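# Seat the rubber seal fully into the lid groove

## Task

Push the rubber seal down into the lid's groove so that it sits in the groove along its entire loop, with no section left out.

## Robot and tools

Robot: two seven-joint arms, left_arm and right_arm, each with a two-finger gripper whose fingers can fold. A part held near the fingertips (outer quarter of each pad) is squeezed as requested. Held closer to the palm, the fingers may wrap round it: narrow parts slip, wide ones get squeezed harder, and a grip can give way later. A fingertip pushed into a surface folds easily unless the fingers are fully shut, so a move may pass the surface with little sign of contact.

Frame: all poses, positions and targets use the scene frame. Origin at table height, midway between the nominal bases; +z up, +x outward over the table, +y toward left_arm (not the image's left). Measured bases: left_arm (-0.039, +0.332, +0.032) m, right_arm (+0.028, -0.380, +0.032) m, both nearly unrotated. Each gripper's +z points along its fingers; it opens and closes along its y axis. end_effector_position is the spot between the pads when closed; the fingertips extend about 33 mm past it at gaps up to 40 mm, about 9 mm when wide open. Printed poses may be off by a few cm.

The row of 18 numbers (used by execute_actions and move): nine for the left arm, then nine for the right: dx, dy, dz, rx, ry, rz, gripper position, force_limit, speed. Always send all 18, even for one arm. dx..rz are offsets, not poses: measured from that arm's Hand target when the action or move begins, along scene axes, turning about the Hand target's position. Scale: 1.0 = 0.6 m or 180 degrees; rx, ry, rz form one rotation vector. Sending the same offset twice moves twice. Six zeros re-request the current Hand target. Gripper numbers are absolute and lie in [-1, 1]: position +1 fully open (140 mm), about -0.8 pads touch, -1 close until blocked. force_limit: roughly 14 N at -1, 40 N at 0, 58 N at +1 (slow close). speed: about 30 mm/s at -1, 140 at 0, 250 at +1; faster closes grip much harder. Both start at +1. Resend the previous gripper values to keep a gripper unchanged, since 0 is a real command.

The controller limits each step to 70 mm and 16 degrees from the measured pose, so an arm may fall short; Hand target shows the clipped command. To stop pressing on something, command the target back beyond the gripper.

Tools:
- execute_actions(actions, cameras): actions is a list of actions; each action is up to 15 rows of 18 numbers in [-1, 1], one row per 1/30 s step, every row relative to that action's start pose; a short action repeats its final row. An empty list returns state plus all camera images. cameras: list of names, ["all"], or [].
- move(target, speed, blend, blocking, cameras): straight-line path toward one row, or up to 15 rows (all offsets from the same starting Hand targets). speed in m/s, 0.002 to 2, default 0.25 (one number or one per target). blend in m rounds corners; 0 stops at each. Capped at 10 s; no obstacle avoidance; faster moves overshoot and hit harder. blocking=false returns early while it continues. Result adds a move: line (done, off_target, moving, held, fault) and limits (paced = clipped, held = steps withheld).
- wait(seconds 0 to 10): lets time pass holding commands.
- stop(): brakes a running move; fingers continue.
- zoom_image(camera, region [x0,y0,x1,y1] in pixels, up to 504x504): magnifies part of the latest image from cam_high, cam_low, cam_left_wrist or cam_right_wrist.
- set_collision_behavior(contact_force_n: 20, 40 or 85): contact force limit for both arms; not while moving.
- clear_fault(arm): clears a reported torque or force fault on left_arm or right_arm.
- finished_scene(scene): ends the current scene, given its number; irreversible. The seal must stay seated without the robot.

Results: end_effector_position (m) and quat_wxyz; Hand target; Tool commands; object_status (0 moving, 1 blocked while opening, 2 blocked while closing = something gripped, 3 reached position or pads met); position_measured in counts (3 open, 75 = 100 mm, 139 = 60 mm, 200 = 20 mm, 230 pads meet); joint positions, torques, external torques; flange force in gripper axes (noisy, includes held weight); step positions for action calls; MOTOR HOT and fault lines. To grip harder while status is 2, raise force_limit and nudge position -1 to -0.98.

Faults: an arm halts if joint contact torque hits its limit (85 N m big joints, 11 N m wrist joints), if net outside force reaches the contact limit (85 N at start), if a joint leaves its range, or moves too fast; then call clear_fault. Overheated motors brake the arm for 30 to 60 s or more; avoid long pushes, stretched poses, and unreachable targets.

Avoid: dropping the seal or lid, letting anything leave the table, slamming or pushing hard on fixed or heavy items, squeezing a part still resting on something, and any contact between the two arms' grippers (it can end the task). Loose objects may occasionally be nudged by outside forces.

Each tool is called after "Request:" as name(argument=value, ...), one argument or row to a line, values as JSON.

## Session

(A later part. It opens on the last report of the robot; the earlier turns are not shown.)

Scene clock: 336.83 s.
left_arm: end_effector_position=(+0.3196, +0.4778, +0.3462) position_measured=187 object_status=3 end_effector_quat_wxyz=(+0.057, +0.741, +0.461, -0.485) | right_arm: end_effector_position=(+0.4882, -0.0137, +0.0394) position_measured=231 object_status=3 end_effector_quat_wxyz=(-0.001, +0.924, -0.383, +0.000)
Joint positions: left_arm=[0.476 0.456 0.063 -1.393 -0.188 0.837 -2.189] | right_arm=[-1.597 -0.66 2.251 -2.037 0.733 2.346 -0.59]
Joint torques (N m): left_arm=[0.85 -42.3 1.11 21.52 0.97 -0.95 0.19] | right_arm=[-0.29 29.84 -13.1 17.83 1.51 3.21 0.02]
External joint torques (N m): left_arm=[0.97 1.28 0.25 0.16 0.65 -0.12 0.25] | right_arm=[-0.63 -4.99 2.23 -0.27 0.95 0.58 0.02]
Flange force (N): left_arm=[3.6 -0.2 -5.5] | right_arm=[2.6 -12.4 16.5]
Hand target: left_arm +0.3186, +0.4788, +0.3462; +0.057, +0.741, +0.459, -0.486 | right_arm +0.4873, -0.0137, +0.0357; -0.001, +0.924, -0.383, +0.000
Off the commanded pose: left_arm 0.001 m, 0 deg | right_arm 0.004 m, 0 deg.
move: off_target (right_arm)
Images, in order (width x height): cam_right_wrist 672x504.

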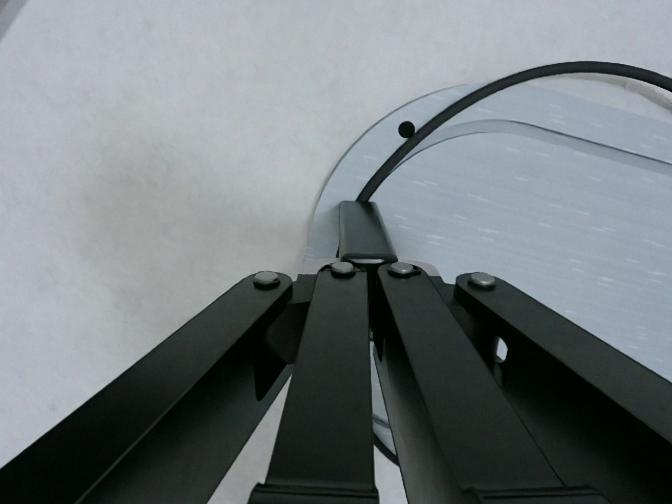

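Request:
move(
  target=[
    [0,0,0,0,0,0,-0.46,1,0,0,0,0.016,0,0,0,-1,-0.5,-1],
    [0,0,0,0,0,0,-0.46,1,0,-0.0093,0.014,0.016,0,0,0,-1,-0.5,-1],
    [0,0,0,0,0,0,-0.46,1,0,-0.0093,0.014,0,0,0,0,-1,-0.5,-1],
    [0,0,0,0,0,0,-0.46,1,0,-0.0093,0.014,0.016,0,0,0,-1,-0.5,-1],
    [0,0,0,0,0,0,-0.46,1,0,-0.025,0.034,0.016,0,0,0,-1,-0.5,-1],
  ],
  speed=[0.06,0.06,0.03,0.06,0.06],
  cameras=["cam_right_wrist"],
)

Request:
zoom_image(
  camera="cam_right_wrist",
  region=[240, 60, 480, 280],
)

Scene clock: 346.27 s.
left_arm: end_effector_position=(+0.3196, +0.4778, +0.3462) position_measured=187 object_status=3 end_effector_quat_wxyz=(+0.057, +0.741, +0.461, -0.485) | right_arm: end_effector_position=(+0.4730, +0.0073, +0.0457) position_measured=231 object_status=3 end_effector_quat_wxyz=(-0.002, +0.925, -0.379, +0.001)
Joint positions: left_arm=[0.476 0.456 0.063 -1.393 -0.188 0.837 -2.189] | right_arm=[-1.536 -0.659 2.229 -2.034 0.735 2.334 -0.553]
Joint velocities: left_arm=[within noise] | right_arm=[-0.001 0 0.002 0.001 -0.001 -0.001 0.007]
Joint torques (N m): left_arm=[0.85 -42.41 1.16 21.5 0.97 -0.96 0.17] | right_arm=[0.69 32.6 -16.44 19.28 0.69 2.31 0.32]
External joint torques (N m): left_arm=[0.71 1.13 0.11 0.14 0.62 -0.14 0.23] | right_arm=[0.67 -1.86 -0.6 1.17 0.13 -0.34 0.32]
Flange force (N): left_arm=[3.1 -0.1 -4.8] | right_arm=[-0.9 -7.3 0.8]
Hand target: left_arm +0.3186, +0.4788, +0.3462; +0.057, +0.741, +0.459, -0.486 | right_arm +0.4723, +0.0067, +0.0453; -0.001, +0.924, -0.383, +0.000
Off the commanded pose: left_arm 0.001 m, 0 deg | right_arm 0.001 m, 0 deg.
move: done
Images, in order (width x height): cam_right_wrist 672x504.

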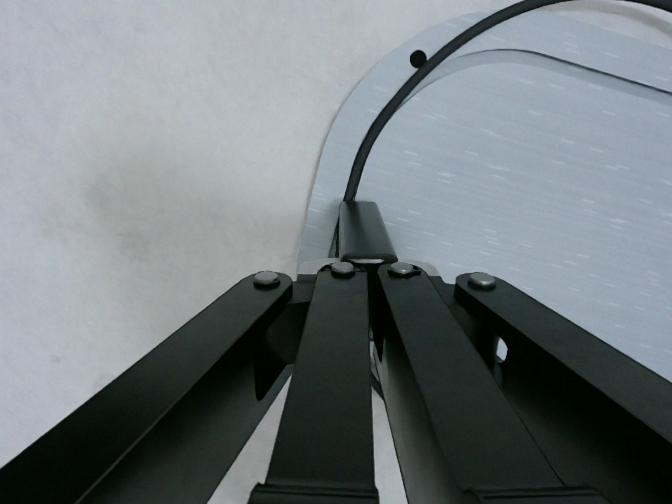

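Scaled by 2.100 from the camera's 672x504 image, which has a finer 960x720 frame.

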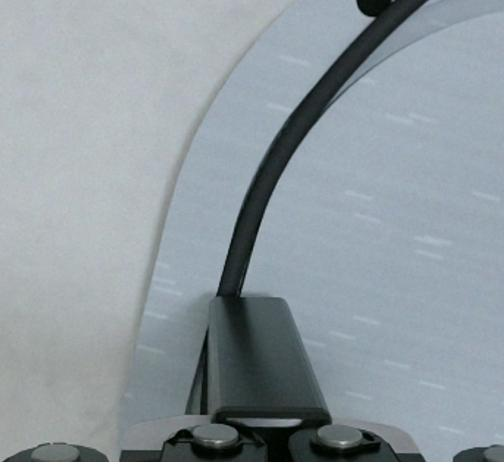

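Request:
move(
  target=[
    [0,0,0,0,0,0,-0.46,1,0,0.007,0.007,0,0,0,0,-1,-0.5,-1],
    [0,0,0,0,0,0,-0.46,1,0,0.007,0.007,-0.016,0,0,0,-1,-0.5,-1],
    [0,0,0,0,0,0,-0.46,1,0,0.007,0.007,0,0,0,0,-1,-0.5,-1],
    [0,0,0,0,0,0,-0.46,1,0,-0.0012,0.0198,0,0,0,0,-1,-0.5,-1],
    [0,0,0,0,0,0,-0.46,1,0,-0.0012,0.0198,-0.016,0,0,0,-1,-0.5,-1],
    [0,0,0,0,0,0,-0.46,1,0,-0.0012,0.0198,0.02,0,0,0,-1,-0.5,-1],
    [0,0,0,0,0,0,-0.46,1,0,-0.05,0.07,0.02,0,0,0,-1,-0.5,-1],
  ],
  speed=[0.06,0.03,0.06,0.06,0.03,0.06,0.1],
  cameras=["cam_right_wrist"],
)

Request:
zoom_image(
  camera="cam_right_wrist",
  region=[240, 0, 500, 280],
)

Scene clock: 356.97 s.
left_arm: end_effector_position=(+0.3196, +0.4778, +0.3462) position_measured=187 object_status=3 end_effector_quat_wxyz=(+0.057, +0.741, +0.461, -0.485) | right_arm: end_effector_position=(+0.4431, +0.0490, +0.0578) position_measured=231 object_status=3 end_effector_quat_wxyz=(-0.001, +0.926, -0.378, +0.001)
Joint positions: left_arm=[0.476 0.456 0.063 -1.393 -0.188 0.837 -2.189] | right_arm=[-1.435 -0.666 2.199 -2.006 0.728 2.296 -0.461]
Joint velocities: left_arm=[within noise] | right_arm=[0 0 -0.001 -0.001 0 -0.001 0.006]
Joint torques (N m): left_arm=[0.74 -42.39 1.15 21.56 0.97 -0.98 0.14] | right_arm=[0.54 32.58 -16.78 19.36 1.02 2.3 0.32]
External joint torques (N m): left_arm=[0.91 1.08 0.32 0.25 0.66 -0.15 0.2] | right_arm=[0.38 -1.79 -0.51 0.96 0.44 -0.34 0.32]
Flange force (N): left_arm=[3.3 -0.3 -5.5] | right_arm=[-1.0 -7.1 1.6]
Hand target: left_arm +0.3186, +0.4788, +0.3462; +0.057, +0.741, +0.459, -0.486 | right_arm +0.4423, +0.0487, +0.0573; -0.001, +0.924, -0.383, +0.000
Off the commanded pose: left_arm 0.001 m, 0 deg | right_arm 0.001 m, 1 deg.
move: done
Images, in order (width x height): cam_right_wrist 672x504.

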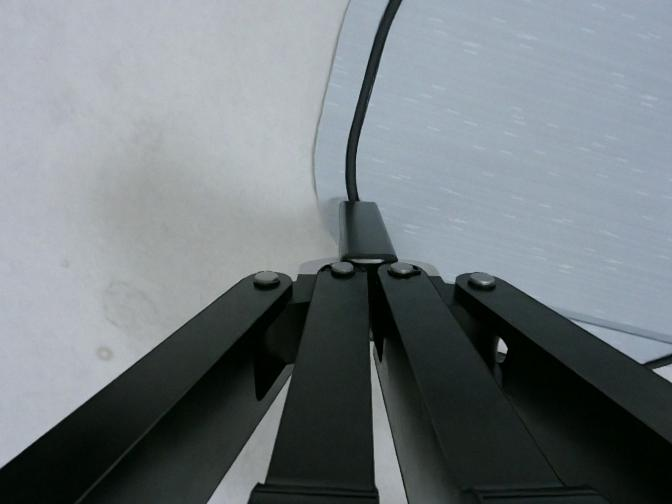

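Scaled by 1.800 from the camera's 672x504 image, which has a finer 960x720 frame.

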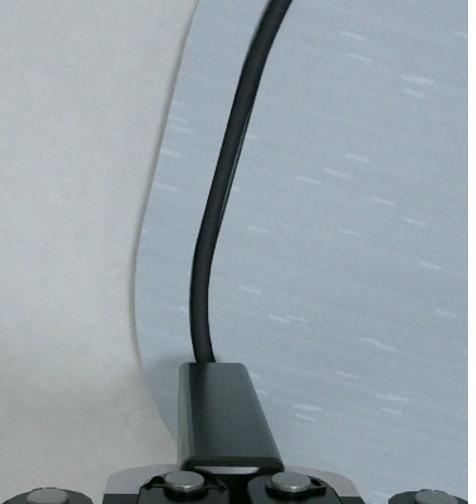

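Request:
move(
  target=[
    [0,0,0,0,0,0,-0.46,1,0,0.042,-0.0467,-0.018,0,0,0,-1,-0.5,-1],
    [0,0,0,0,0,0,-0.46,1,0,0.042,-0.0467,-0.036,0,0,0,-1,-0.5,-1],
    [0,0,0,0,0,0,-0.46,1,0,0.042,-0.0467,-0.018,0,0,0,-1,-0.5,-1],
    [0,0,0,0,0,0,-0.46,1,0,0.0268,-0.02,-0.018,0,0,0,-1,-0.5,-1],
    [0,0,0,0,0,0,-0.46,1,0,0.0268,-0.02,-0.036,0,0,0,-1,-0.5,-1],
    [0,0,0,0,0,0,-0.46,1,0,0.0268,-0.02,-0.018,0,0,0,-1,-0.5,-1],
  ],
  speed=[0.1,0.03,0.06,0.06,0.03,0.06],
)

Request:
move(
  target=[
    [0,0,0,0,0,0,-0.46,1,0,-0.0163,0.012,0,0,0,0,-1,-0.5,-1],
    [0,0,0,0,0,0,-0.46,1,0,-0.0163,0.012,-0.018,0,0,0,-1,-0.5,-1],
    [0,0,0,0,0,0,-0.46,1,0,-0.0163,0.012,0.018,0,0,0,-1,-0.5,-1],
    [0,0,0,0,0,0,-0.46,1,0,-0.0568,0.05,0.018,0,0,0,-1,-0.5,-1],
  ],
  speed=[0.1,0.03,0.06,0.1],
  cameras=["cam_right_wrist"],
)

Request:
zoom_image(
  camera="cam_right_wrist",
  region=[240, 0, 500, 280],
)

Scene clock: 373.40 s.
left_arm: end_effector_position=(+0.3196, +0.4778, +0.3462) position_measured=187 object_status=3 end_effector_quat_wxyz=(+0.057, +0.741, +0.461, -0.485) | right_arm: end_effector_position=(+0.4596, +0.0380, +0.0466) position_measured=231 object_status=3 end_effector_quat_wxyz=(-0.003, +0.925, -0.381, +0.001)
Joint positions: left_arm=[0.476 0.456 0.063 -1.393 -0.188 0.837 -2.189] | right_arm=[-1.499 -0.685 2.232 -1.992 0.745 2.312 -0.496]
Joint velocities: left_arm=[within noise] | right_arm=[0.003 -0.001 -0.003 0 0 -0.006 -0.001]
Joint torques (N m): left_arm=[0.82 -42.35 1.18 21.48 0.98 -0.99 0.17] | right_arm=[0.28 34.37 -17.06 18.92 0.48 2.2 0.44]
External joint torques (N m): left_arm=[0.73 1.17 0.17 0.13 0.64 -0.17 0.23] | right_arm=[0.32 -1.09 -0.67 0.84 -0.1 -0.45 0.44]
Flange force (N): left_arm=[3.2 -0.1 -5.0] | right_arm=[-1.0 -5.3 -0.8]
Hand target: left_arm +0.3186, +0.4788, +0.3462; +0.057, +0.741, +0.459, -0.486 | right_arm +0.4584, +0.0367, +0.0465; -0.001, +0.924, -0.383, +0.000
Off the commanded pose: left_arm 0.001 m, 0 deg | right_arm 0.002 m, 0 deg.
move: done

Scene clock: 376.67 s.
left_arm: end_effector_position=(+0.3196, +0.4778, +0.3462) position_measured=187 object_status=3 end_effector_quat_wxyz=(+0.057, +0.741, +0.461, -0.485) | right_arm: end_effector_position=(+0.4250, +0.0672, +0.0578) position_measured=231 object_status=3 end_effector_quat_wxyz=(-0.002, +0.926, -0.378, +0.001)
Joint positions: left_arm=[0.476 0.456 0.063 -1.393 -0.188 0.837 -2.189] | right_arm=[-1.39 -0.672 2.193 -2.001 0.737 2.291 -0.422]
Joint velocities: left_arm=[within noise] | right_arm=[0.001 -0.001 0 0 0 0 0.006]
Joint torques (N m): left_arm=[0.84 -42.35 1.21 21.49 0.97 -0.97 0.12] | right_arm=[0.5 32.58 -17.03 19.22 0.81 2.31 0.42]
External joint torques (N m): left_arm=[1.01 1.24 0.38 0.09 0.66 -0.15 0.18] | right_arm=[0.44 -1.72 -0.53 1 0.23 -0.31 0.42]
Flange force (N): left_arm=[3.5 -0.3 -5.1] | right_arm=[-1.6 -6.8 0.9]
Hand target: left_arm +0.3186, +0.4788, +0.3462; +0.057, +0.741, +0.459, -0.486 | right_arm +0.4243, +0.0667, +0.0573; -0.001, +0.924, -0.383, +0.000
Off the commanded pose: left_arm 0.001 m, 0 deg | right_arm 0.001 m, 1 deg.
move: done
Images, in order (width x height): cam_right_wrist 672x504.

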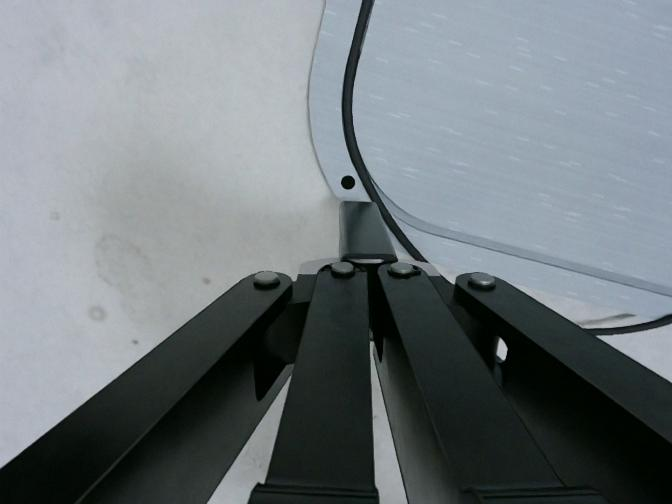

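Scaled by 1.800 from the camera's 672x504 image, which has a finer 960x720 frame.

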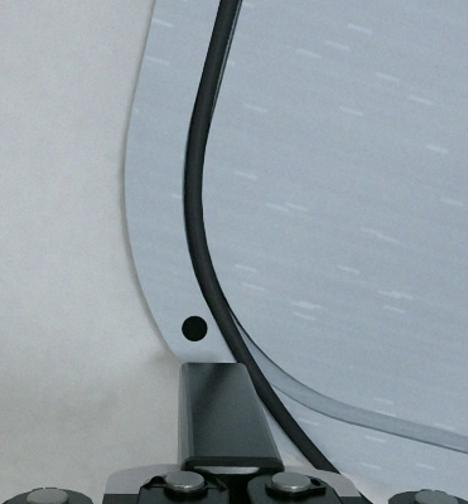

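Request:
move(
  target=[0,0,0,0,0,0,-0.46,1,0,-0.12,-0.24,0.13,0,0,0,-1,-0.5,-1],
  cameras=["cam_right_wrist"],
)

Scene clock: 384.33 s.
left_arm: end_effector_position=(+0.3196, +0.4778, +0.3462) position_measured=187 object_status=3 end_effector_quat_wxyz=(+0.057, +0.741, +0.461, -0.485) | right_arm: end_effector_position=(+0.3518, -0.0779, +0.1354) position_measured=231 object_status=3 end_effector_quat_wxyz=(+0.001, +0.923, -0.385, +0.000)
Joint positions: left_arm=[0.476 0.456 0.063 -1.393 -0.188 0.837 -2.189] | right_arm=[-0.466 -0.383 1.25 -2.529 0.51 2.332 -0.403]
Joint velocities: left_arm=[within noise] | right_arm=[0.001 0 0 0.001 0 0.005 -0.005]
Joint torques (N m): left_arm=[0.82 -42.39 1.18 21.5 0.99 -0.97 0.13] | right_arm=[0.88 -0.63 -10.19 20.94 0.69 2.57 -0.12]
External joint torques (N m): left_arm=[0.79 1.11 0.21 0.17 0.66 -0.15 0.19] | right_arm=[0.72 0.19 -0.51 0.64 0.13 -0.05 -0.12]
Flange force (N): left_arm=[3.2 -0.2 -5.0] | right_arm=[-0.7 4.1 -4.5]
Hand target: left_arm +0.3186, +0.4788, +0.3462; +0.057, +0.741, +0.459, -0.486 | right_arm +0.3523, -0.0773, +0.1353; -0.001, +0.924, -0.383, +0.000
Off the commanded pose: left_arm 0.001 m, 0 deg | right_arm 0.001 m, 0 deg.
move: done
Images, in order (width x height): cam_right_wrist 672x504.

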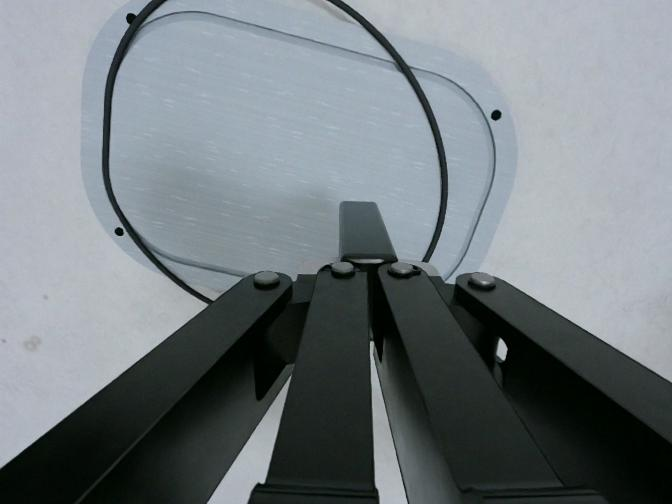

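Request:
move(
  target=[0,0,0,0,0,0,-0.46,1,0,-0.097,-0.05,-0.12,0,0,0,-0.5,-0.5,-1],
  cameras=["cam_right_wrist"],
)

Request:
zoom_image(
  camera="cam_right_wrist",
  region=[240, 60, 520, 280],
)

Scene clock: 391.17 s.
left_arm: end_effector_position=(+0.3196, +0.4778, +0.3462) position_measured=187 object_status=3 end_effector_quat_wxyz=(+0.057, +0.741, +0.461, -0.485) | right_arm: end_effector_position=(+0.2937, -0.1072, +0.0636) position_measured=192 object_status=3 end_effector_quat_wxyz=(+0.000, +0.923, -0.386, -0.001)
Joint positions: left_arm=[0.476 0.456 0.063 -1.393 -0.188 0.837 -2.189] | right_arm=[-0.389 -0.34 1.321 -2.752 0.642 2.569 -0.436]
Joint velocities: left_arm=[within noise] | right_arm=[0 -0.001 -0.001 -0.001 -0.001 0.003 0]
Joint torques (N m): left_arm=[0.78 -42.44 1.14 21.48 0.98 -0.98 0.17] | right_arm=[0.11 -0.55 -7.4 17.82 0.53 2.64 -0.21]
External joint torques (N m): left_arm=[0.73 1.08 0.16 0.15 0.65 -0.16 0.23] | right_arm=[0.04 0.16 0.27 0.86 0.12 0.01 -0.21]
Flange force (N): left_arm=[3.1 -0.2 -4.8] | right_arm=[0.0 0.0 0.0]
Hand target: left_arm +0.3186, +0.4788, +0.3462; +0.057, +0.741, +0.459, -0.486 | right_arm +0.2941, -0.1073, +0.0633; -0.001, +0.924, -0.383, +0.000
Off the commanded pose: left_arm 0.001 m, 0 deg | right_arm 0.001 m, 0 deg.
move: done
Images, in order (width x height): cam_right_wrist 672x504.

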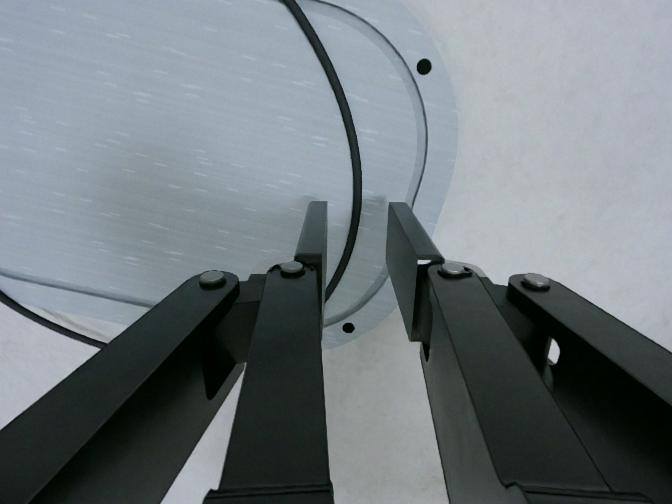

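Scaled by 1.800 from the camera's 672x504 image, which has a finer 960x720 frame.

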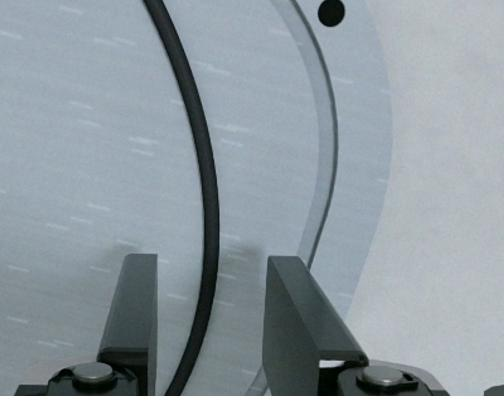

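Request:
move(
  target=[
    [0,0,0,0,0,0,-0.46,1,0,0,0,-0.037,0,0,0,-0.5,-0.5,-1],
    [0,0,0,0,0,0,-0.46,1,0,0,0,-0.037,0,0,0,-1,-0.5,-1],
    [0,0,0,0,0,0,-0.46,1,0,0,0,-0.027,0,0,0,-1,-0.5,-1],
    [0,0,0,0,0,0,-0.46,1,0,-0.017,-0.025,-0.027,0,0,0,-1,-0.5,-1],
    [0,0,0,0,0,0,-0.46,1,0,-0.017,-0.025,-0.035,0,0,0,-1,-0.5,-1],
  ],
  speed=0.06,
  cameras=["cam_right_wrist","cam_high"],
)

Request:
zoom_image(
  camera="cam_right_wrist",
  region=[240, 60, 520, 280],
)

Request:
zoom_image(
  camera="cam_high",
  region=[240, 215, 380, 325],
)

Scene clock: 403.10 s.
left_arm: end_effector_position=(+0.3196, +0.4778, +0.3462) position_measured=187 object_status=3 end_effector_quat_wxyz=(+0.057, +0.741, +0.461, -0.485) | right_arm: end_effector_position=(+0.2832, -0.1225, +0.0424) position_measured=225 object_status=2 end_effector_quat_wxyz=(+0.000, +0.923, -0.385, -0.001)
Joint positions: left_arm=[0.476 0.456 0.063 -1.393 -0.188 0.837 -2.189] | right_arm=[-0.422 -0.281 1.369 -2.81 0.645 2.667 -0.445]
Joint velocities: left_arm=[within noise] | right_arm=[-0.001 0 0.002 -0.001 0.001 0.005 0]
Joint torques (N m): left_arm=[0.81 -42.4 1.18 21.49 0.99 -0.97 0.15] | right_arm=[-0.52 -0.65 -5.78 16.82 0.1 2.64 0.01]
External joint torques (N m): left_arm=[0.74 1.22 0.18 0.09 0.66 -0.15 0.21] | right_arm=[-0.51 0.02 0.46 1.13 -0.26 0.02 0.01]
Flange force (N): left_arm=[3.3 -0.1 -4.9] | right_arm=[0.0 0.0 0.0]
Hand target: left_arm +0.3186, +0.4788, +0.3462; +0.057, +0.741, +0.459, -0.486 | right_arm +0.2839, -0.1223, +0.0423; -0.001, +0.924, -0.383, +0.000
Off the commanded pose: left_arm 0.001 m, 0 deg | right_arm 0.001 m, 0 deg.
move: done
Images, in order (width x height): cam_high 672x504, cam_right_wrist 672x504.

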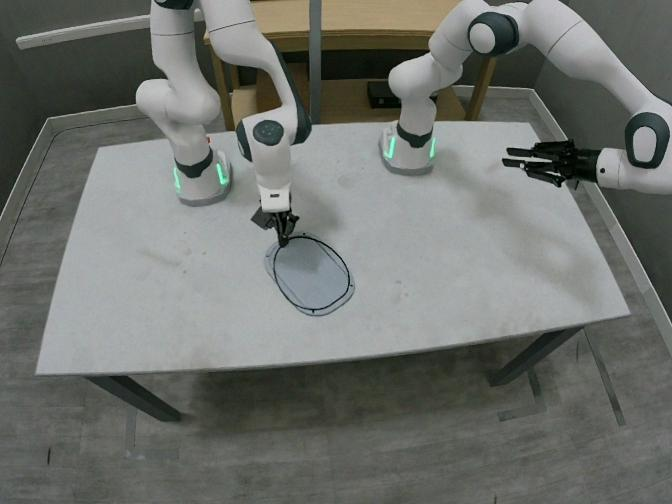

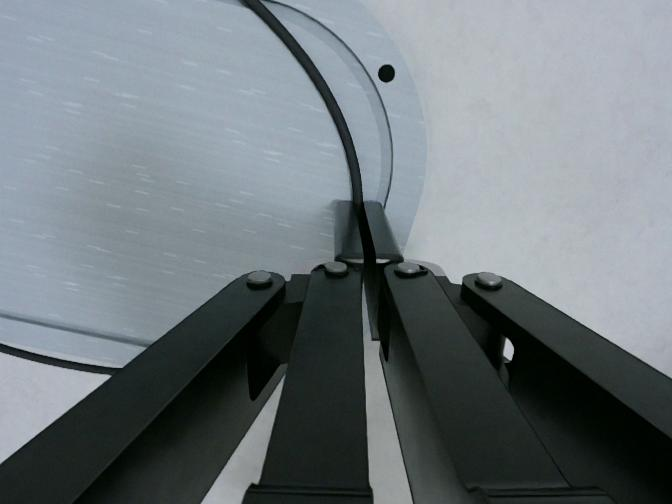

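Scaled by 1.800 from the camera's 672x504 image, which has a finer 960x720 frame.

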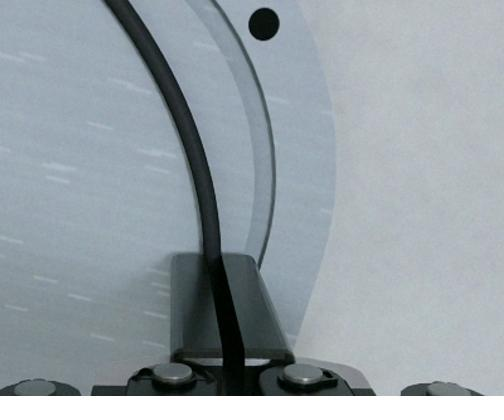

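Scaled by 3.600 from the camera's 672x504 image, which has a finer 960x720 frame.

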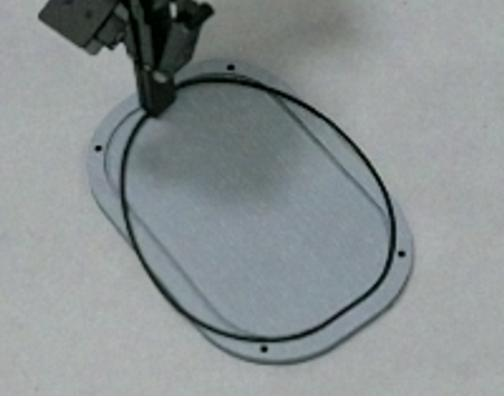

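Request:
move(
  target=[
    [0,0,0,0,0,0,-0.46,1,0,0,0,0.006,0,0,0,-1,-0.5,-1],
    [0,0,0,0,0,0,-0.46,1,0,-0.004,-0.022,0.006,0,0,0,-1,-0.5,-1],
    [0,0,0,0,0,0,-0.46,1,0,-0.004,-0.022,-0.006,0,0,0,-1,-0.5,-1],
  ],
  speed=0.04,
  cameras=["cam_right_wrist"],
)

Request:
zoom_image(
  camera="cam_right_wrist",
  region=[240, 60, 520, 280],
)

Scene clock: 411.33 s.
left_arm: end_effector_position=(+0.3196, +0.4778, +0.3462) position_measured=187 object_status=3 end_effector_quat_wxyz=(+0.057, +0.741, +0.461, -0.485) | right_arm: end_effector_position=(+0.2811, -0.1347, +0.0397) position_measured=225 object_status=2 end_effector_quat_wxyz=(+0.000, +0.924, -0.383, -0.002)
Joint positions: left_arm=[0.476 0.456 0.063 -1.393 -0.188 0.837 -2.189] | right_arm=[-0.377 -0.275 1.312 -2.841 0.646 2.685 -0.469]
Joint torques (N m): left_arm=[0.79 -42.36 1.18 21.43 0.97 -0.96 0.14] | right_arm=[-0.78 -0.41 -4.32 14.02 0.58 3.42 0.15]
External joint torques (N m): left_arm=[0.76 1.4 0.2 -0.04 0.64 -0.15 0.2] | right_arm=[-0.76 1.63 1.54 -1.42 0.24 0.8 0.15]
Flange force (N): left_arm=[3.5 0.0 -4.6] | right_arm=[0.0 0.0 0.0]
Hand target: left_arm +0.3186, +0.4788, +0.3462; +0.057, +0.741, +0.459, -0.486 | right_arm +0.2815, -0.1355, +0.0387; -0.001, +0.924, -0.383, +0.000
Off the commanded pose: left_arm 0.001 m, 0 deg | right_arm 0.001 m, 0 deg.
move: done
Images, in order (width x height): cam_right_wrist 672x504.

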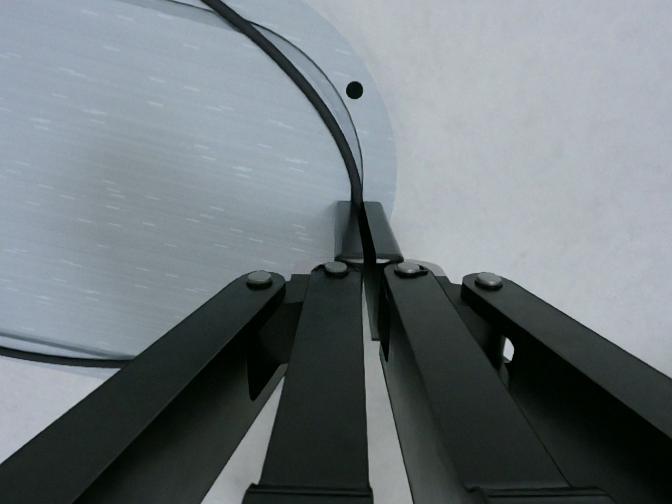

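Scaled by 1.800 from the camera's 672x504 image, which has a finer 960x720 frame.

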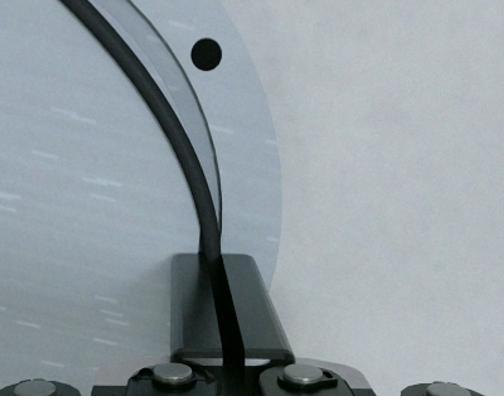

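Request:
move(
  target=[
    [0,0,0,0,0,0,-0.46,1,0,0,0,0.004,0,0,0,-0.65,-0.5,-1],
    [0,0,0,0,0,0,-0.46,1,0,0,0,0.035,0,0,0,-0.65,-0.5,-1],
    [0,0,0,0,0,0,-0.46,1,0,0,0,0.035,0,0,0,-1,-0.5,-1],
    [0,0,0,0,0,0,-0.46,1,0,0.01,-0.01,0.02,0,0,0,-1,-0.5,-1],
    [0,0,0,0,0,0,-0.46,1,0,0.01,-0.01,-0.004,0,0,0,-1,-0.5,-1],
  ],
  speed=0.04,
  cameras=["cam_right_wrist"],
)

Request:
zoom_image(
  camera="cam_right_wrist",
  region=[240, 60, 520, 280],
)

Scene clock: 421.50 s.
left_arm: end_effector_position=(+0.3196, +0.4778, +0.3462) position_measured=187 object_status=3 end_effector_quat_wxyz=(+0.057, +0.741, +0.461, -0.485) | right_arm: end_effector_position=(+0.2933, -0.1305, +0.0427) position_measured=231 object_status=3 end_effector_quat_wxyz=(-0.010, +0.926, -0.377, +0.005)
Joint positions: left_arm=[0.476 0.456 0.063 -1.393 -0.188 0.837 -2.189] | right_arm=[-0.395 -0.254 1.308 -2.83 0.614 2.713 -0.472]
Joint torques (N m): left_arm=[0.82 -42.36 1.15 21.45 0.97 -0.95 0.23] | right_arm=[-4.07 -0.32 -5.39 5.54 -0.25 2.06 0.35]
External joint torques (N m): left_arm=[0.79 1.13 0.17 0.12 0.64 -0.13 0.29] | right_arm=[-4.01 2.09 0.14 -10.15 -0.58 -0.62 0.35]
Flange force (N): left_arm=[3.3 -0.3 -4.7] | right_arm=[0.0 0.0 0.0]
Hand target: left_arm +0.3186, +0.4788, +0.3462; +0.057, +0.741, +0.459, -0.486 | right_arm +0.2875, -0.1415, +0.0363; -0.001, +0.924, -0.383, +0.000
Off the commanded pose: left_arm 0.001 m, 0 deg | right_arm 0.014 m, 1 deg.
move: off_target (right_arm)
Images, in order (width x height): cam_right_wrist 672x504.

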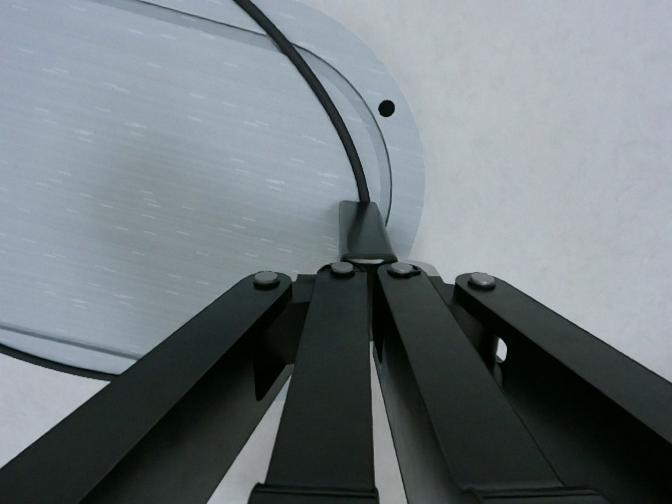

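Scaled by 1.800 from the camera's 672x504 image, which has a finer 960x720 frame.

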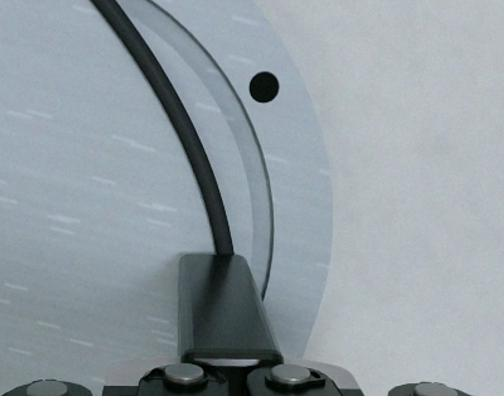

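Request:
move(
  target=[
    [0,0,0,0,0,0,-0.46,1,0,0,0,0.03,0,0,0,-1,-0.5,-1],
    [0,0,0,0,0,0,-0.46,1,0,0.012,0.004,0.03,0,0,0,-0.6,-0.5,-1],
    [0,0,0,0,0,0,-0.46,1,0,0.012,0.004,0.006,0,0,0,-0.6,-0.5,-1],
    [0,0,0,0,0,0,-0.46,1,0,0.012,0.004,0.006,0,0,0,-1,-0.5,-1],
    [0,0,0,0,0,0,-0.46,1,0,0.012,0.004,0.016,0,0,0,-1,-0.5,-1],
    [0,0,0,0,0,0,-0.46,1,0,-0.012,-0.02,0.016,0,0,0,-1,-0.5,-1],
  ],
  speed=0.06,
  cameras=["cam_right_wrist","cam_high"],
)

Request:
zoom_image(
  camera="cam_high",
  region=[240, 215, 380, 325],
)

Request:
zoom_image(
  camera="cam_right_wrist",
  region=[240, 60, 520, 280],
)

Scene clock: 434.83 s.
left_arm: end_effector_position=(+0.3196, +0.4778, +0.3462) position_measured=187 object_status=3 end_effector_quat_wxyz=(+0.057, +0.741, +0.461, -0.485) | right_arm: end_effector_position=(+0.2817, -0.1526, +0.0463) position_measured=225 object_status=2 end_effector_quat_wxyz=(-0.002, +0.923, -0.385, +0.002)
Joint positions: left_arm=[0.476 0.456 0.063 -1.393 -0.188 0.837 -2.189] | right_arm=[-0.258 -0.319 1.174 -2.88 0.674 2.664 -0.513]
Joint velocities: left_arm=[within noise] | right_arm=[0.001 -0.002 0 0 -0.001 0 -0.006]
Joint torques (N m): left_arm=[0.78 -42.37 1.18 21.48 1 -0.96 0.17] | right_arm=[0.91 -4.61 -6.69 16.36 0.46 2.36 -0.23]
External joint torques (N m): left_arm=[0.78 1.27 0.23 0.07 0.67 -0.14 0.23] | right_arm=[0.88 -0.56 -0.56 0.83 0.1 -0.27 -0.23]
Flange force (N): left_arm=[3.4 -0.1 -4.9] | right_arm=[0.0 0.0 0.0]
Hand target: left_arm +0.3186, +0.4788, +0.3462; +0.057, +0.741, +0.459, -0.486 | right_arm +0.2803, -0.1535, +0.0459; -0.001, +0.924, -0.383, +0.000
Off the commanded pose: left_arm 0.001 m, 0 deg | right_arm 0.002 m, 0 deg.
move: done
Images, in order (width x height): cam_high 672x504, cam_right_wrist 672x504.

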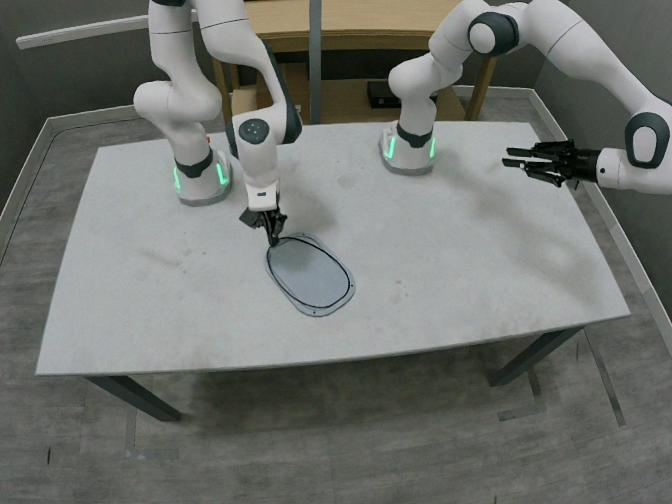

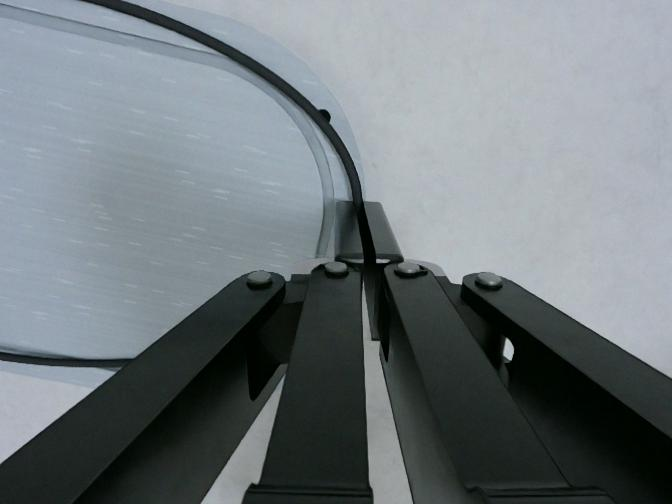

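Scaled by 3.600 from the camera's 672x504 image, which has a finer 960x720 frame.

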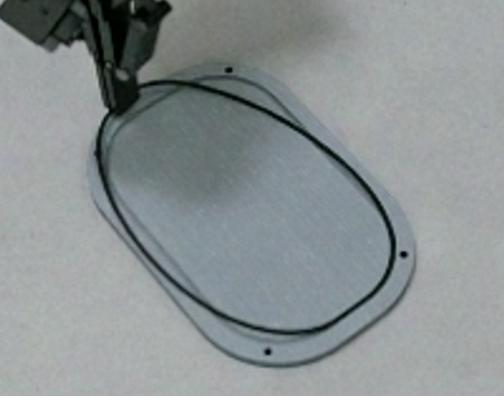

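Scaled by 1.800 from the camera's 672x504 image, which has a finer 960x720 frame.

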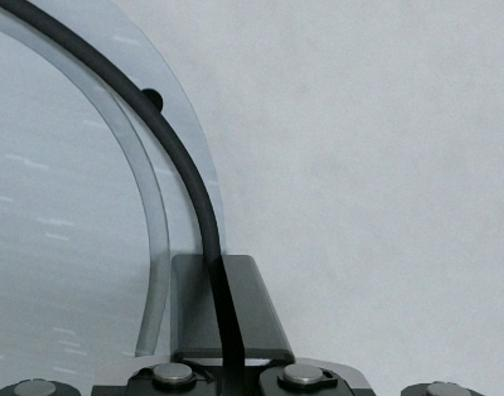

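Request:
move(
  target=[
    [0,0,0,0,0,0,-0.46,1,0,0,0,-0.008,0,0,0,-1,-0.5,-1],
    [0,0,0,0,0,0,-0.46,1,0,0,0,-0.008,0,0,0,-0.7,-0.5,-1],
    [0,0,0,0,0,0,-0.46,1,0,0,0,0.03,0,0,0,-0.7,-0.5,-1],
    [0,0,0,0,0,0,-0.46,1,0,0,0,0.04,0,0,0,-1,-0.5,-1],
  ],
  speed=0.04,
  cameras=["cam_right_wrist"],
)

Request:
zoom_image(
  camera="cam_right_wrist",
  region=[240, 60, 520, 280],
)

Scene clock: 443.50 s.
left_arm: end_effector_position=(+0.3196, +0.4778, +0.3462) position_measured=187 object_status=3 end_effector_quat_wxyz=(+0.057, +0.741, +0.461, -0.485) | right_arm: end_effector_position=(+0.2810, -0.1530, +0.0697) position_measured=231 object_status=0 end_effector_quat_wxyz=(-0.002, +0.923, -0.386, +0.000)
Joint positions: left_arm=[0.476 0.456 0.063 -1.393 -0.188 0.837 -2.189] | right_arm=[-0.149 -0.424 1.055 -2.877 0.694 2.546 -0.529]
Joint torques (N m): left_arm=[0.82 -42.31 1.17 21.44 0.99 -0.97 0.17] | right_arm=[0.99 -5.31 -8.01 18 0.5 2.32 -0.15]
External joint torques (N m): left_arm=[0.78 1.37 0.2 0.02 0.66 -0.15 0.23] | right_arm=[0.96 -1 -0.42 1.25 0.06 -0.32 -0.15]
Flange force (N): left_arm=[3.5 0.0 -4.9] | right_arm=[-2.3 5.3 -10.8]
Hand target: left_arm +0.3186, +0.4788, +0.3462; +0.057, +0.741, +0.459, -0.486 | right_arm +0.2803, -0.1535, +0.0699; -0.001, +0.924, -0.383, +0.000
Off the commanded pose: left_arm 0.001 m, 0 deg | right_arm 0.001 m, 0 deg.
move: done
Images, in order (width x height): cam_right_wrist 672x504.

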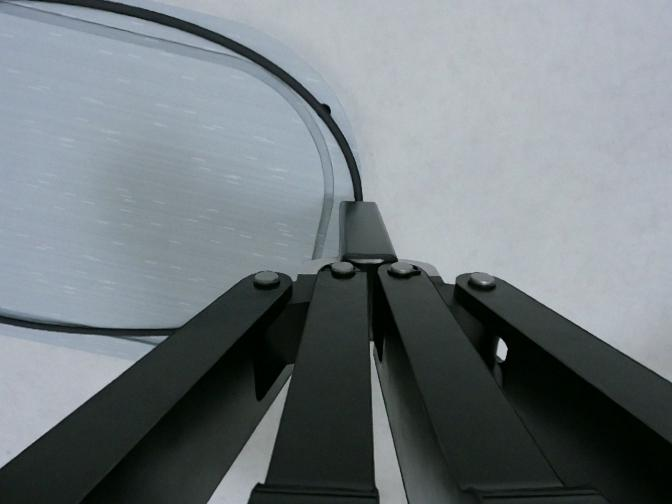

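Scaled by 1.800 from the camera's 672x504 image, which has a finer 960x720 frame.

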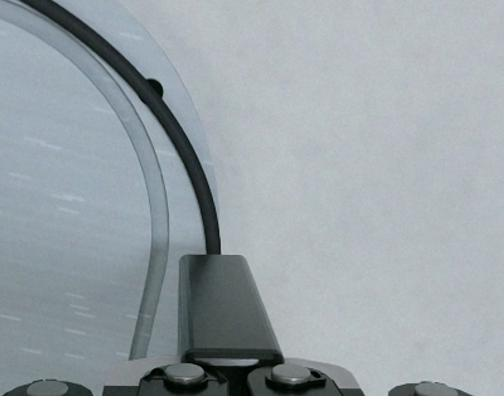

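Request:
move(
  target=[0,0,0,0,0,0,-0.46,1,0,0.03,0.18,0.36,0,0,0,-1,-0.5,-1],
  cameras=["cam_right_wrist"],
)

Request:
zoom_image(
  camera="cam_right_wrist",
  region=[140, 0, 560, 280],
)

Scene clock: 450.27 s.
left_arm: end_effector_position=(+0.3196, +0.4778, +0.3462) position_measured=187 object_status=3 end_effector_quat_wxyz=(+0.057, +0.741, +0.461, -0.485) | right_arm: end_effector_position=(+0.2992, -0.0450, +0.2857) position_measured=231 object_status=3 end_effector_quat_wxyz=(-0.002, +0.925, -0.380, +0.000)
Joint positions: left_arm=[0.476 0.456 0.063 -1.393 -0.188 0.837 -2.189] | right_arm=[-0.115 -0.632 0.872 -2.357 0.498 1.882 -0.318]
Joint velocities: left_arm=[within noise] | right_arm=[-0.001 0.001 0.001 0 -0.001 -0.002 0.007]
Joint torques (N m): left_arm=[0.81 -42.45 1.16 21.48 1 -0.97 0.09] | right_arm=[0.07 -2.85 -13 23.72 0.87 2.28 0.5]
External joint torques (N m): left_arm=[1 1.12 0.35 0.09 0.69 -0.15 0.15] | right_arm=[0.02 -1.05 0.56 1.43 0.14 -0.34 0.5]
Flange force (N): left_arm=[3.2 -0.5 -4.7] | right_arm=[-2.8 -1.8 -3.5]
Hand target: left_arm +0.3186, +0.4788, +0.3462; +0.057, +0.741, +0.459, -0.486 | right_arm +0.2983, -0.0455, +0.2859; -0.001, +0.924, -0.383, +0.000
Off the commanded pose: left_arm 0.001 m, 0 deg | right_arm 0.001 m, 0 deg.
move: done
Images, in order (width x height): cam_right_wrist 672x504.

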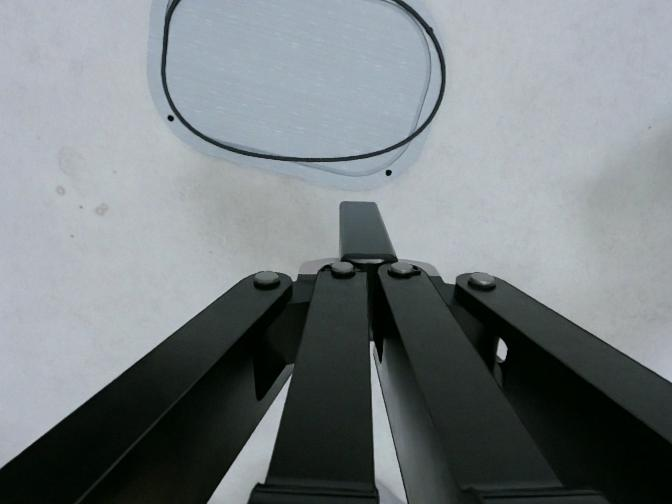

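Scaled by 1.200 from the camera's 672x504 image, which has a finer 960x720 frame.

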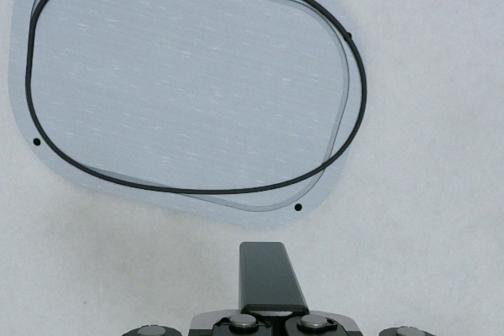

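Request:
move(
  target=[0,0,0,0,0,0,-0.46,1,0,0.105,0.235,-0.375,0,0,0,-1,-0.5,-1],
  cameras=["cam_right_wrist"],
)

Request:
zoom_image(
  camera="cam_right_wrist",
  region=[240, 60, 520, 280],
)

Scene clock: 458.20 s.
left_arm: end_effector_position=(+0.3196, +0.4778, +0.3462) position_measured=187 object_status=3 end_effector_quat_wxyz=(+0.057, +0.741, +0.461, -0.485) | right_arm: end_effector_position=(+0.3624, +0.0962, +0.0612) position_measured=231 object_status=3 end_effector_quat_wxyz=(-0.003, +0.922, -0.388, +0.000)
Joint positions: left_arm=[0.476 0.456 0.063 -1.393 -0.188 0.837 -2.189] | right_arm=[-1.283 -0.587 2.226 -2.074 0.663 2.347 -0.253]
Joint velocities: left_arm=[within noise] | right_arm=[0.002 -0.001 0 0 -0.001 -0.002 -0.006]
Joint torques (N m): left_arm=[0.83 -42.35 1.18 21.43 0.97 -0.96 0.14] | right_arm=[0.29 31.69 -13.87 20.2 0.22 2.3 -0.26]
External joint torques (N m): left_arm=[0.79 1.05 0.2 0.16 0.64 -0.14 0.2] | right_arm=[0.33 -1.17 0.45 1.35 -0.33 -0.35 -0.26]
Flange force (N): left_arm=[3.0 -0.2 -4.8] | right_arm=[-1.5 -8.0 1.8]
Hand target: left_arm +0.3186, +0.4788, +0.3462; +0.057, +0.741, +0.459, -0.486 | right_arm +0.3613, +0.0955, +0.0609; -0.001, +0.924, -0.383, +0.000
Off the commanded pose: left_arm 0.001 m, 0 deg | right_arm 0.001 m, 1 deg.
move: done; limits=paced
Images, in order (width x height): cam_right_wrist 672x504.

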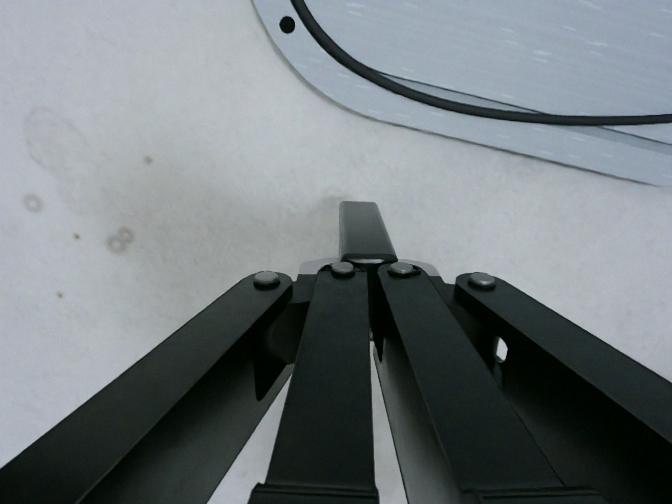

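Scaled by 1.800 from the camera's 672x504 image, which has a finer 960x720 frame.

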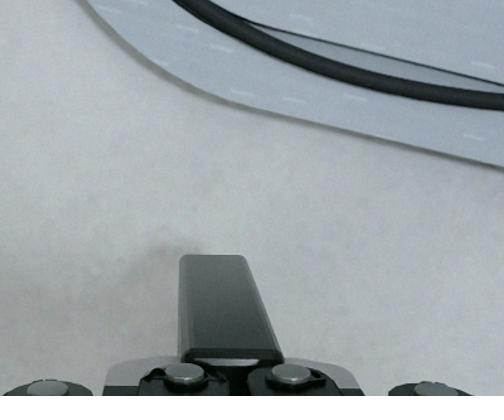

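Request:
move(
  target=[
    [0,0,0,0,0,0,-0.46,1,0,0.083,-0.062,-0.02,0,0,0,-1,-0.5,-1],
    [0,0,0,0,0,0,-0.46,1,0,0.083,-0.062,-0.041,0,0,0,-1,-0.5,-1],
  ],
  speed=[0.1,0.03],
  cameras=["cam_right_wrist"],
)

Request:
zoom_image(
  camera="cam_right_wrist",
  region=[240, 60, 480, 280],
)

Scene clock: 465.30 s.
left_arm: end_effector_position=(+0.3196, +0.4778, +0.3462) position_measured=187 object_status=3 end_effector_quat_wxyz=(+0.057, +0.741, +0.461, -0.485) | right_arm: end_effector_position=(+0.4113, +0.0586, +0.0397) position_measured=231 object_status=3 end_effector_quat_wxyz=(-0.001, +0.923, -0.386, -0.001)
Joint positions: left_arm=[0.476 0.456 0.063 -1.393 -0.188 0.837 -2.189] | right_arm=[-1.454 -0.612 2.3 -2.063 0.675 2.379 -0.371]
Joint velocities: left_arm=[within noise] | right_arm=[-0.002 -0.001 0.001 0 0 0.003 -0.004]
Joint torques (N m): left_arm=[0.91 -42.35 1.17 21.5 0.98 -0.96 0.18] | right_arm=[0.03 30.09 -11.95 17.74 1.21 3.11 -0.22]
External joint torques (N m): left_arm=[0.87 1.11 0.19 0.2 0.65 -0.14 0.24] | right_arm=[0.05 -4.58 1.97 -0.53 0.69 0.5 -0.22]
Flange force (N): left_arm=[3.3 -0.2 -5.2] | right_arm=[-0.2 -9.5 14.4]
Hand target: left_arm +0.3186, +0.4788, +0.3462; +0.057, +0.741, +0.459, -0.486 | right_arm +0.4111, +0.0583, +0.0363; -0.001, +0.924, -0.383, +0.000
Off the commanded pose: left_arm 0.001 m, 0 deg | right_arm 0.003 m, 0 deg.
move: done
Images, in order (width x height): cam_right_wrist 672x504.

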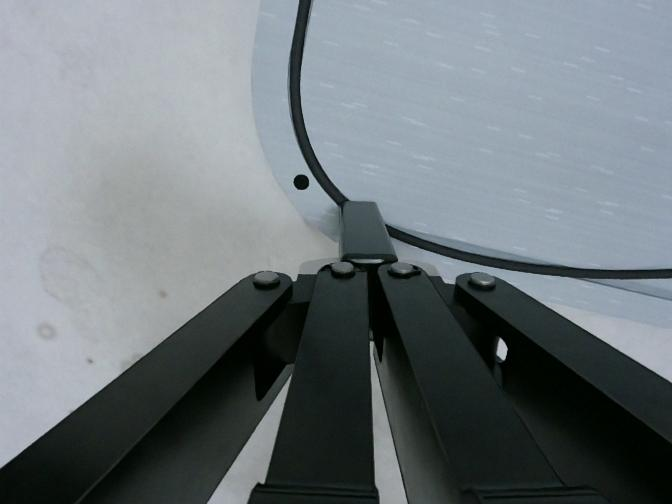

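Scaled by 2.100 from the camera's 672x504 image, which has a finer 960x720 frame.

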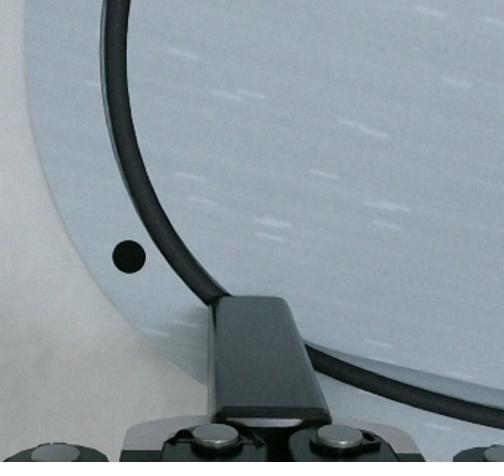

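Request:
move(
  target=[
    [0,0,0,0,0,0,-0.46,1,0,0,0,0.014,0,0,0,-1,-0.5,-1],
    [0,0,0,0,0,0,-0.46,1,0,-0.0128,-0.0058,0.014,0,0,0,-1,-0.5,-1],
    [0,0,0,0,0,0,-0.46,1,0,-0.0128,-0.0058,0,0,0,0,-1,-0.5,-1],
    [0,0,0,0,0,0,-0.46,1,0,-0.0128,-0.0058,0.014,0,0,0,-1,-0.5,-1],
    [0,0,0,0,0,0,-0.46,1,0,-0.025,-0.0123,0.014,0,0,0,-1,-0.5,-1],
    [0,0,0,0,0,0,-0.46,1,0,-0.025,-0.0123,0,0,0,0,-1,-0.5,-1],
  ],
  speed=[0.08,0.08,0.03,0.08,0.08,0.03],
  cameras=["cam_right_wrist"],
)

Request:
zoom_image(
  camera="cam_right_wrist",
  region=[240, 60, 480, 280],
)

Scene clock: 475.97 s.
left_arm: end_effector_position=(+0.3196, +0.4778, +0.3462) position_measured=187 object_status=3 end_effector_quat_wxyz=(+0.057, +0.741, +0.461, -0.485) | right_arm: end_effector_position=(+0.3964, +0.0514, +0.0397) position_measured=231 object_status=3 end_effector_quat_wxyz=(-0.001, +0.923, -0.385, -0.001)
Joint positions: left_arm=[0.476 0.456 0.063 -1.393 -0.188 0.837 -2.189] | right_arm=[-1.401 -0.584 2.272 -2.121 0.681 2.402 -0.373]
Joint torques (N m): left_arm=[0.88 -42.34 1.24 21.49 0.97 -0.96 0.17] | right_arm=[0.4 27.96 -10.71 17.6 1.34 3.06 -0.27]
External joint torques (N m): left_arm=[0.99 1.24 0.36 0.11 0.65 -0.14 0.23] | right_arm=[0.27 -4.98 2.78 -0.54 0.82 0.44 -0.27]
Flange force (N): left_arm=[3.5 -0.3 -5.1] | right_arm=[-0.7 -11.2 17.6]
Hand target: left_arm +0.3186, +0.4788, +0.3462; +0.057, +0.741, +0.459, -0.486 | right_arm +0.3961, +0.0509, +0.0363; -0.001, +0.924, -0.383, +0.000
Off the commanded pose: left_arm 0.001 m, 0 deg | right_arm 0.003 m, 0 deg.
move: done
Images, in order (width x height): cam_right_wrist 672x504.

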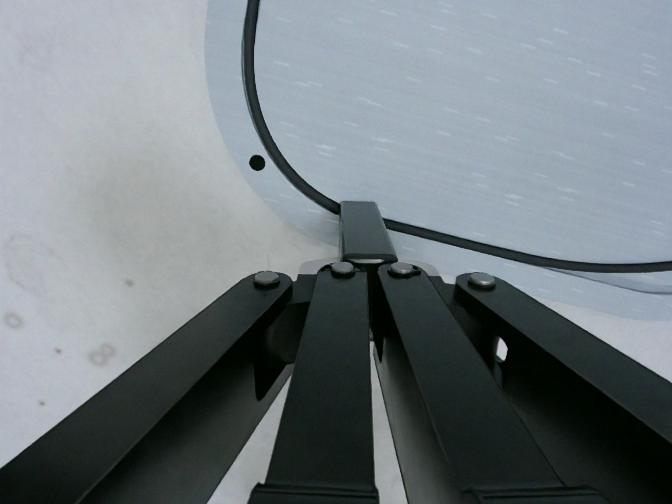

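Scaled by 2.100 from the camera's 672x504 image, which has a finer 960x720 frame.

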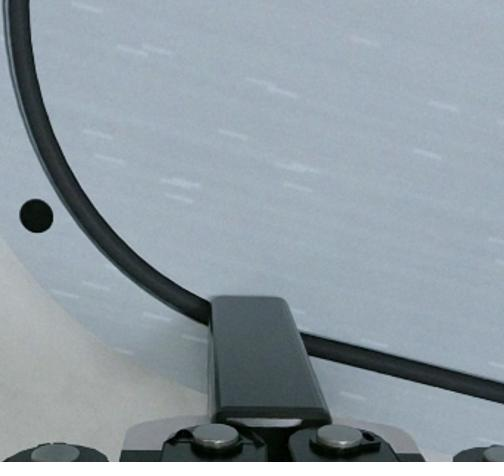

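Request:
move(
  target=[
    [0,0,0,0,0,0,-0.46,1,0,0,0,0.012,0,0,0,-1,-0.5,-1],
    [0,0,0,0,0,0,-0.46,1,0,-0.0144,-0.009,0.012,0,0,0,-1,-0.5,-1],
    [0,0,0,0,0,0,-0.46,1,0,-0.0144,-0.009,0,0,0,0,-1,-0.5,-1],
    [0,0,0,0,0,0,-0.46,1,0,-0.0144,-0.009,0.012,0,0,0,-1,-0.5,-1],
    [0,0,0,0,0,0,-0.46,1,0,-0.0288,-0.018,0.012,0,0,0,-1,-0.5,-1],
    [0,0,0,0,0,0,-0.46,1,0,-0.0288,-0.018,0,0,0,0,-1,-0.5,-1],
  ],
  speed=[0.08,0.08,0.03,0.08,0.08,0.03],
  cameras=["cam_right_wrist"],
)

Request:
zoom_image(
  camera="cam_right_wrist",
  region=[240, 60, 520, 300],
)

Scene clock: 485.67 s.
left_arm: end_effector_position=(+0.3196, +0.4778, +0.3462) position_measured=187 object_status=3 end_effector_quat_wxyz=(+0.057, +0.741, +0.461, -0.485) | right_arm: end_effector_position=(+0.3794, +0.0405, +0.0397) position_measured=231 object_status=3 end_effector_quat_wxyz=(-0.001, +0.923, -0.385, -0.002)
Joint positions: left_arm=[0.476 0.456 0.063 -1.393 -0.188 0.837 -2.189] | right_arm=[-1.338 -0.549 2.237 -2.192 0.686 2.431 -0.373]
Joint velocities: left_arm=[within noise] | right_arm=[-0.003 0.001 0.001 0.001 0 0.003 -0.002]
Joint torques (N m): left_arm=[0.85 -42.37 1.18 21.51 0.99 -0.96 0.15] | right_arm=[-0.11 25.52 -10.05 17.28 1.38 3.08 -0.2]
External joint torques (N m): left_arm=[0.9 1.25 0.27 0.09 0.67 -0.15 0.21] | right_arm=[-0.15 -5.08 2.98 -0.63 0.88 0.45 -0.2]
Flange force (N): left_arm=[3.5 -0.2 -5.0] | right_arm=[-0.4 -12.9 20.6]
Hand target: left_arm +0.3186, +0.4788, +0.3462; +0.057, +0.741, +0.459, -0.486 | right_arm +0.3789, +0.0401, +0.0363; -0.001, +0.924, -0.383, +0.000
Off the commanded pose: left_arm 0.001 m, 0 deg | right_arm 0.003 m, 0 deg.
move: done
Images, in order (width x height): cam_right_wrist 672x504.

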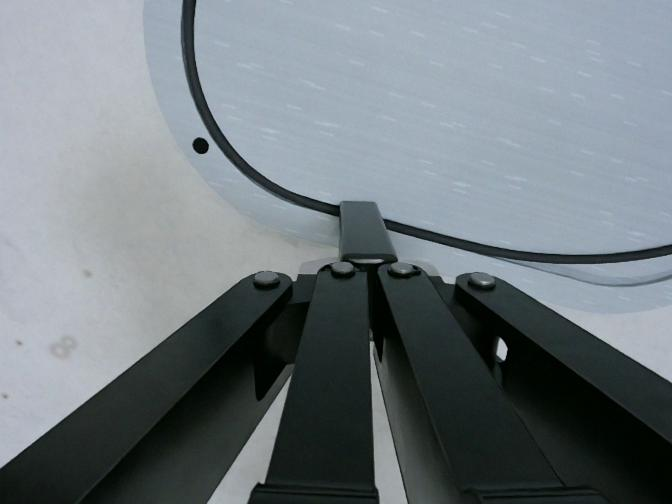

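Scaled by 1.800 from the camera's 672x504 image, which has a finer 960x720 frame.

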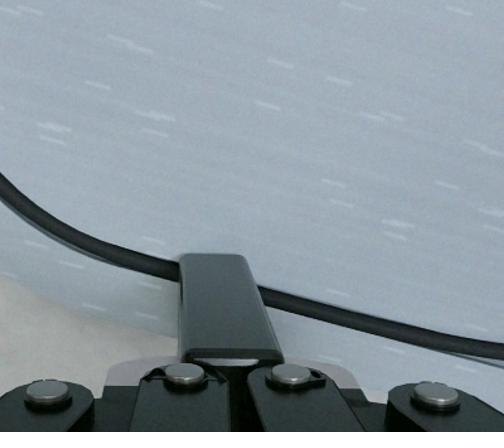

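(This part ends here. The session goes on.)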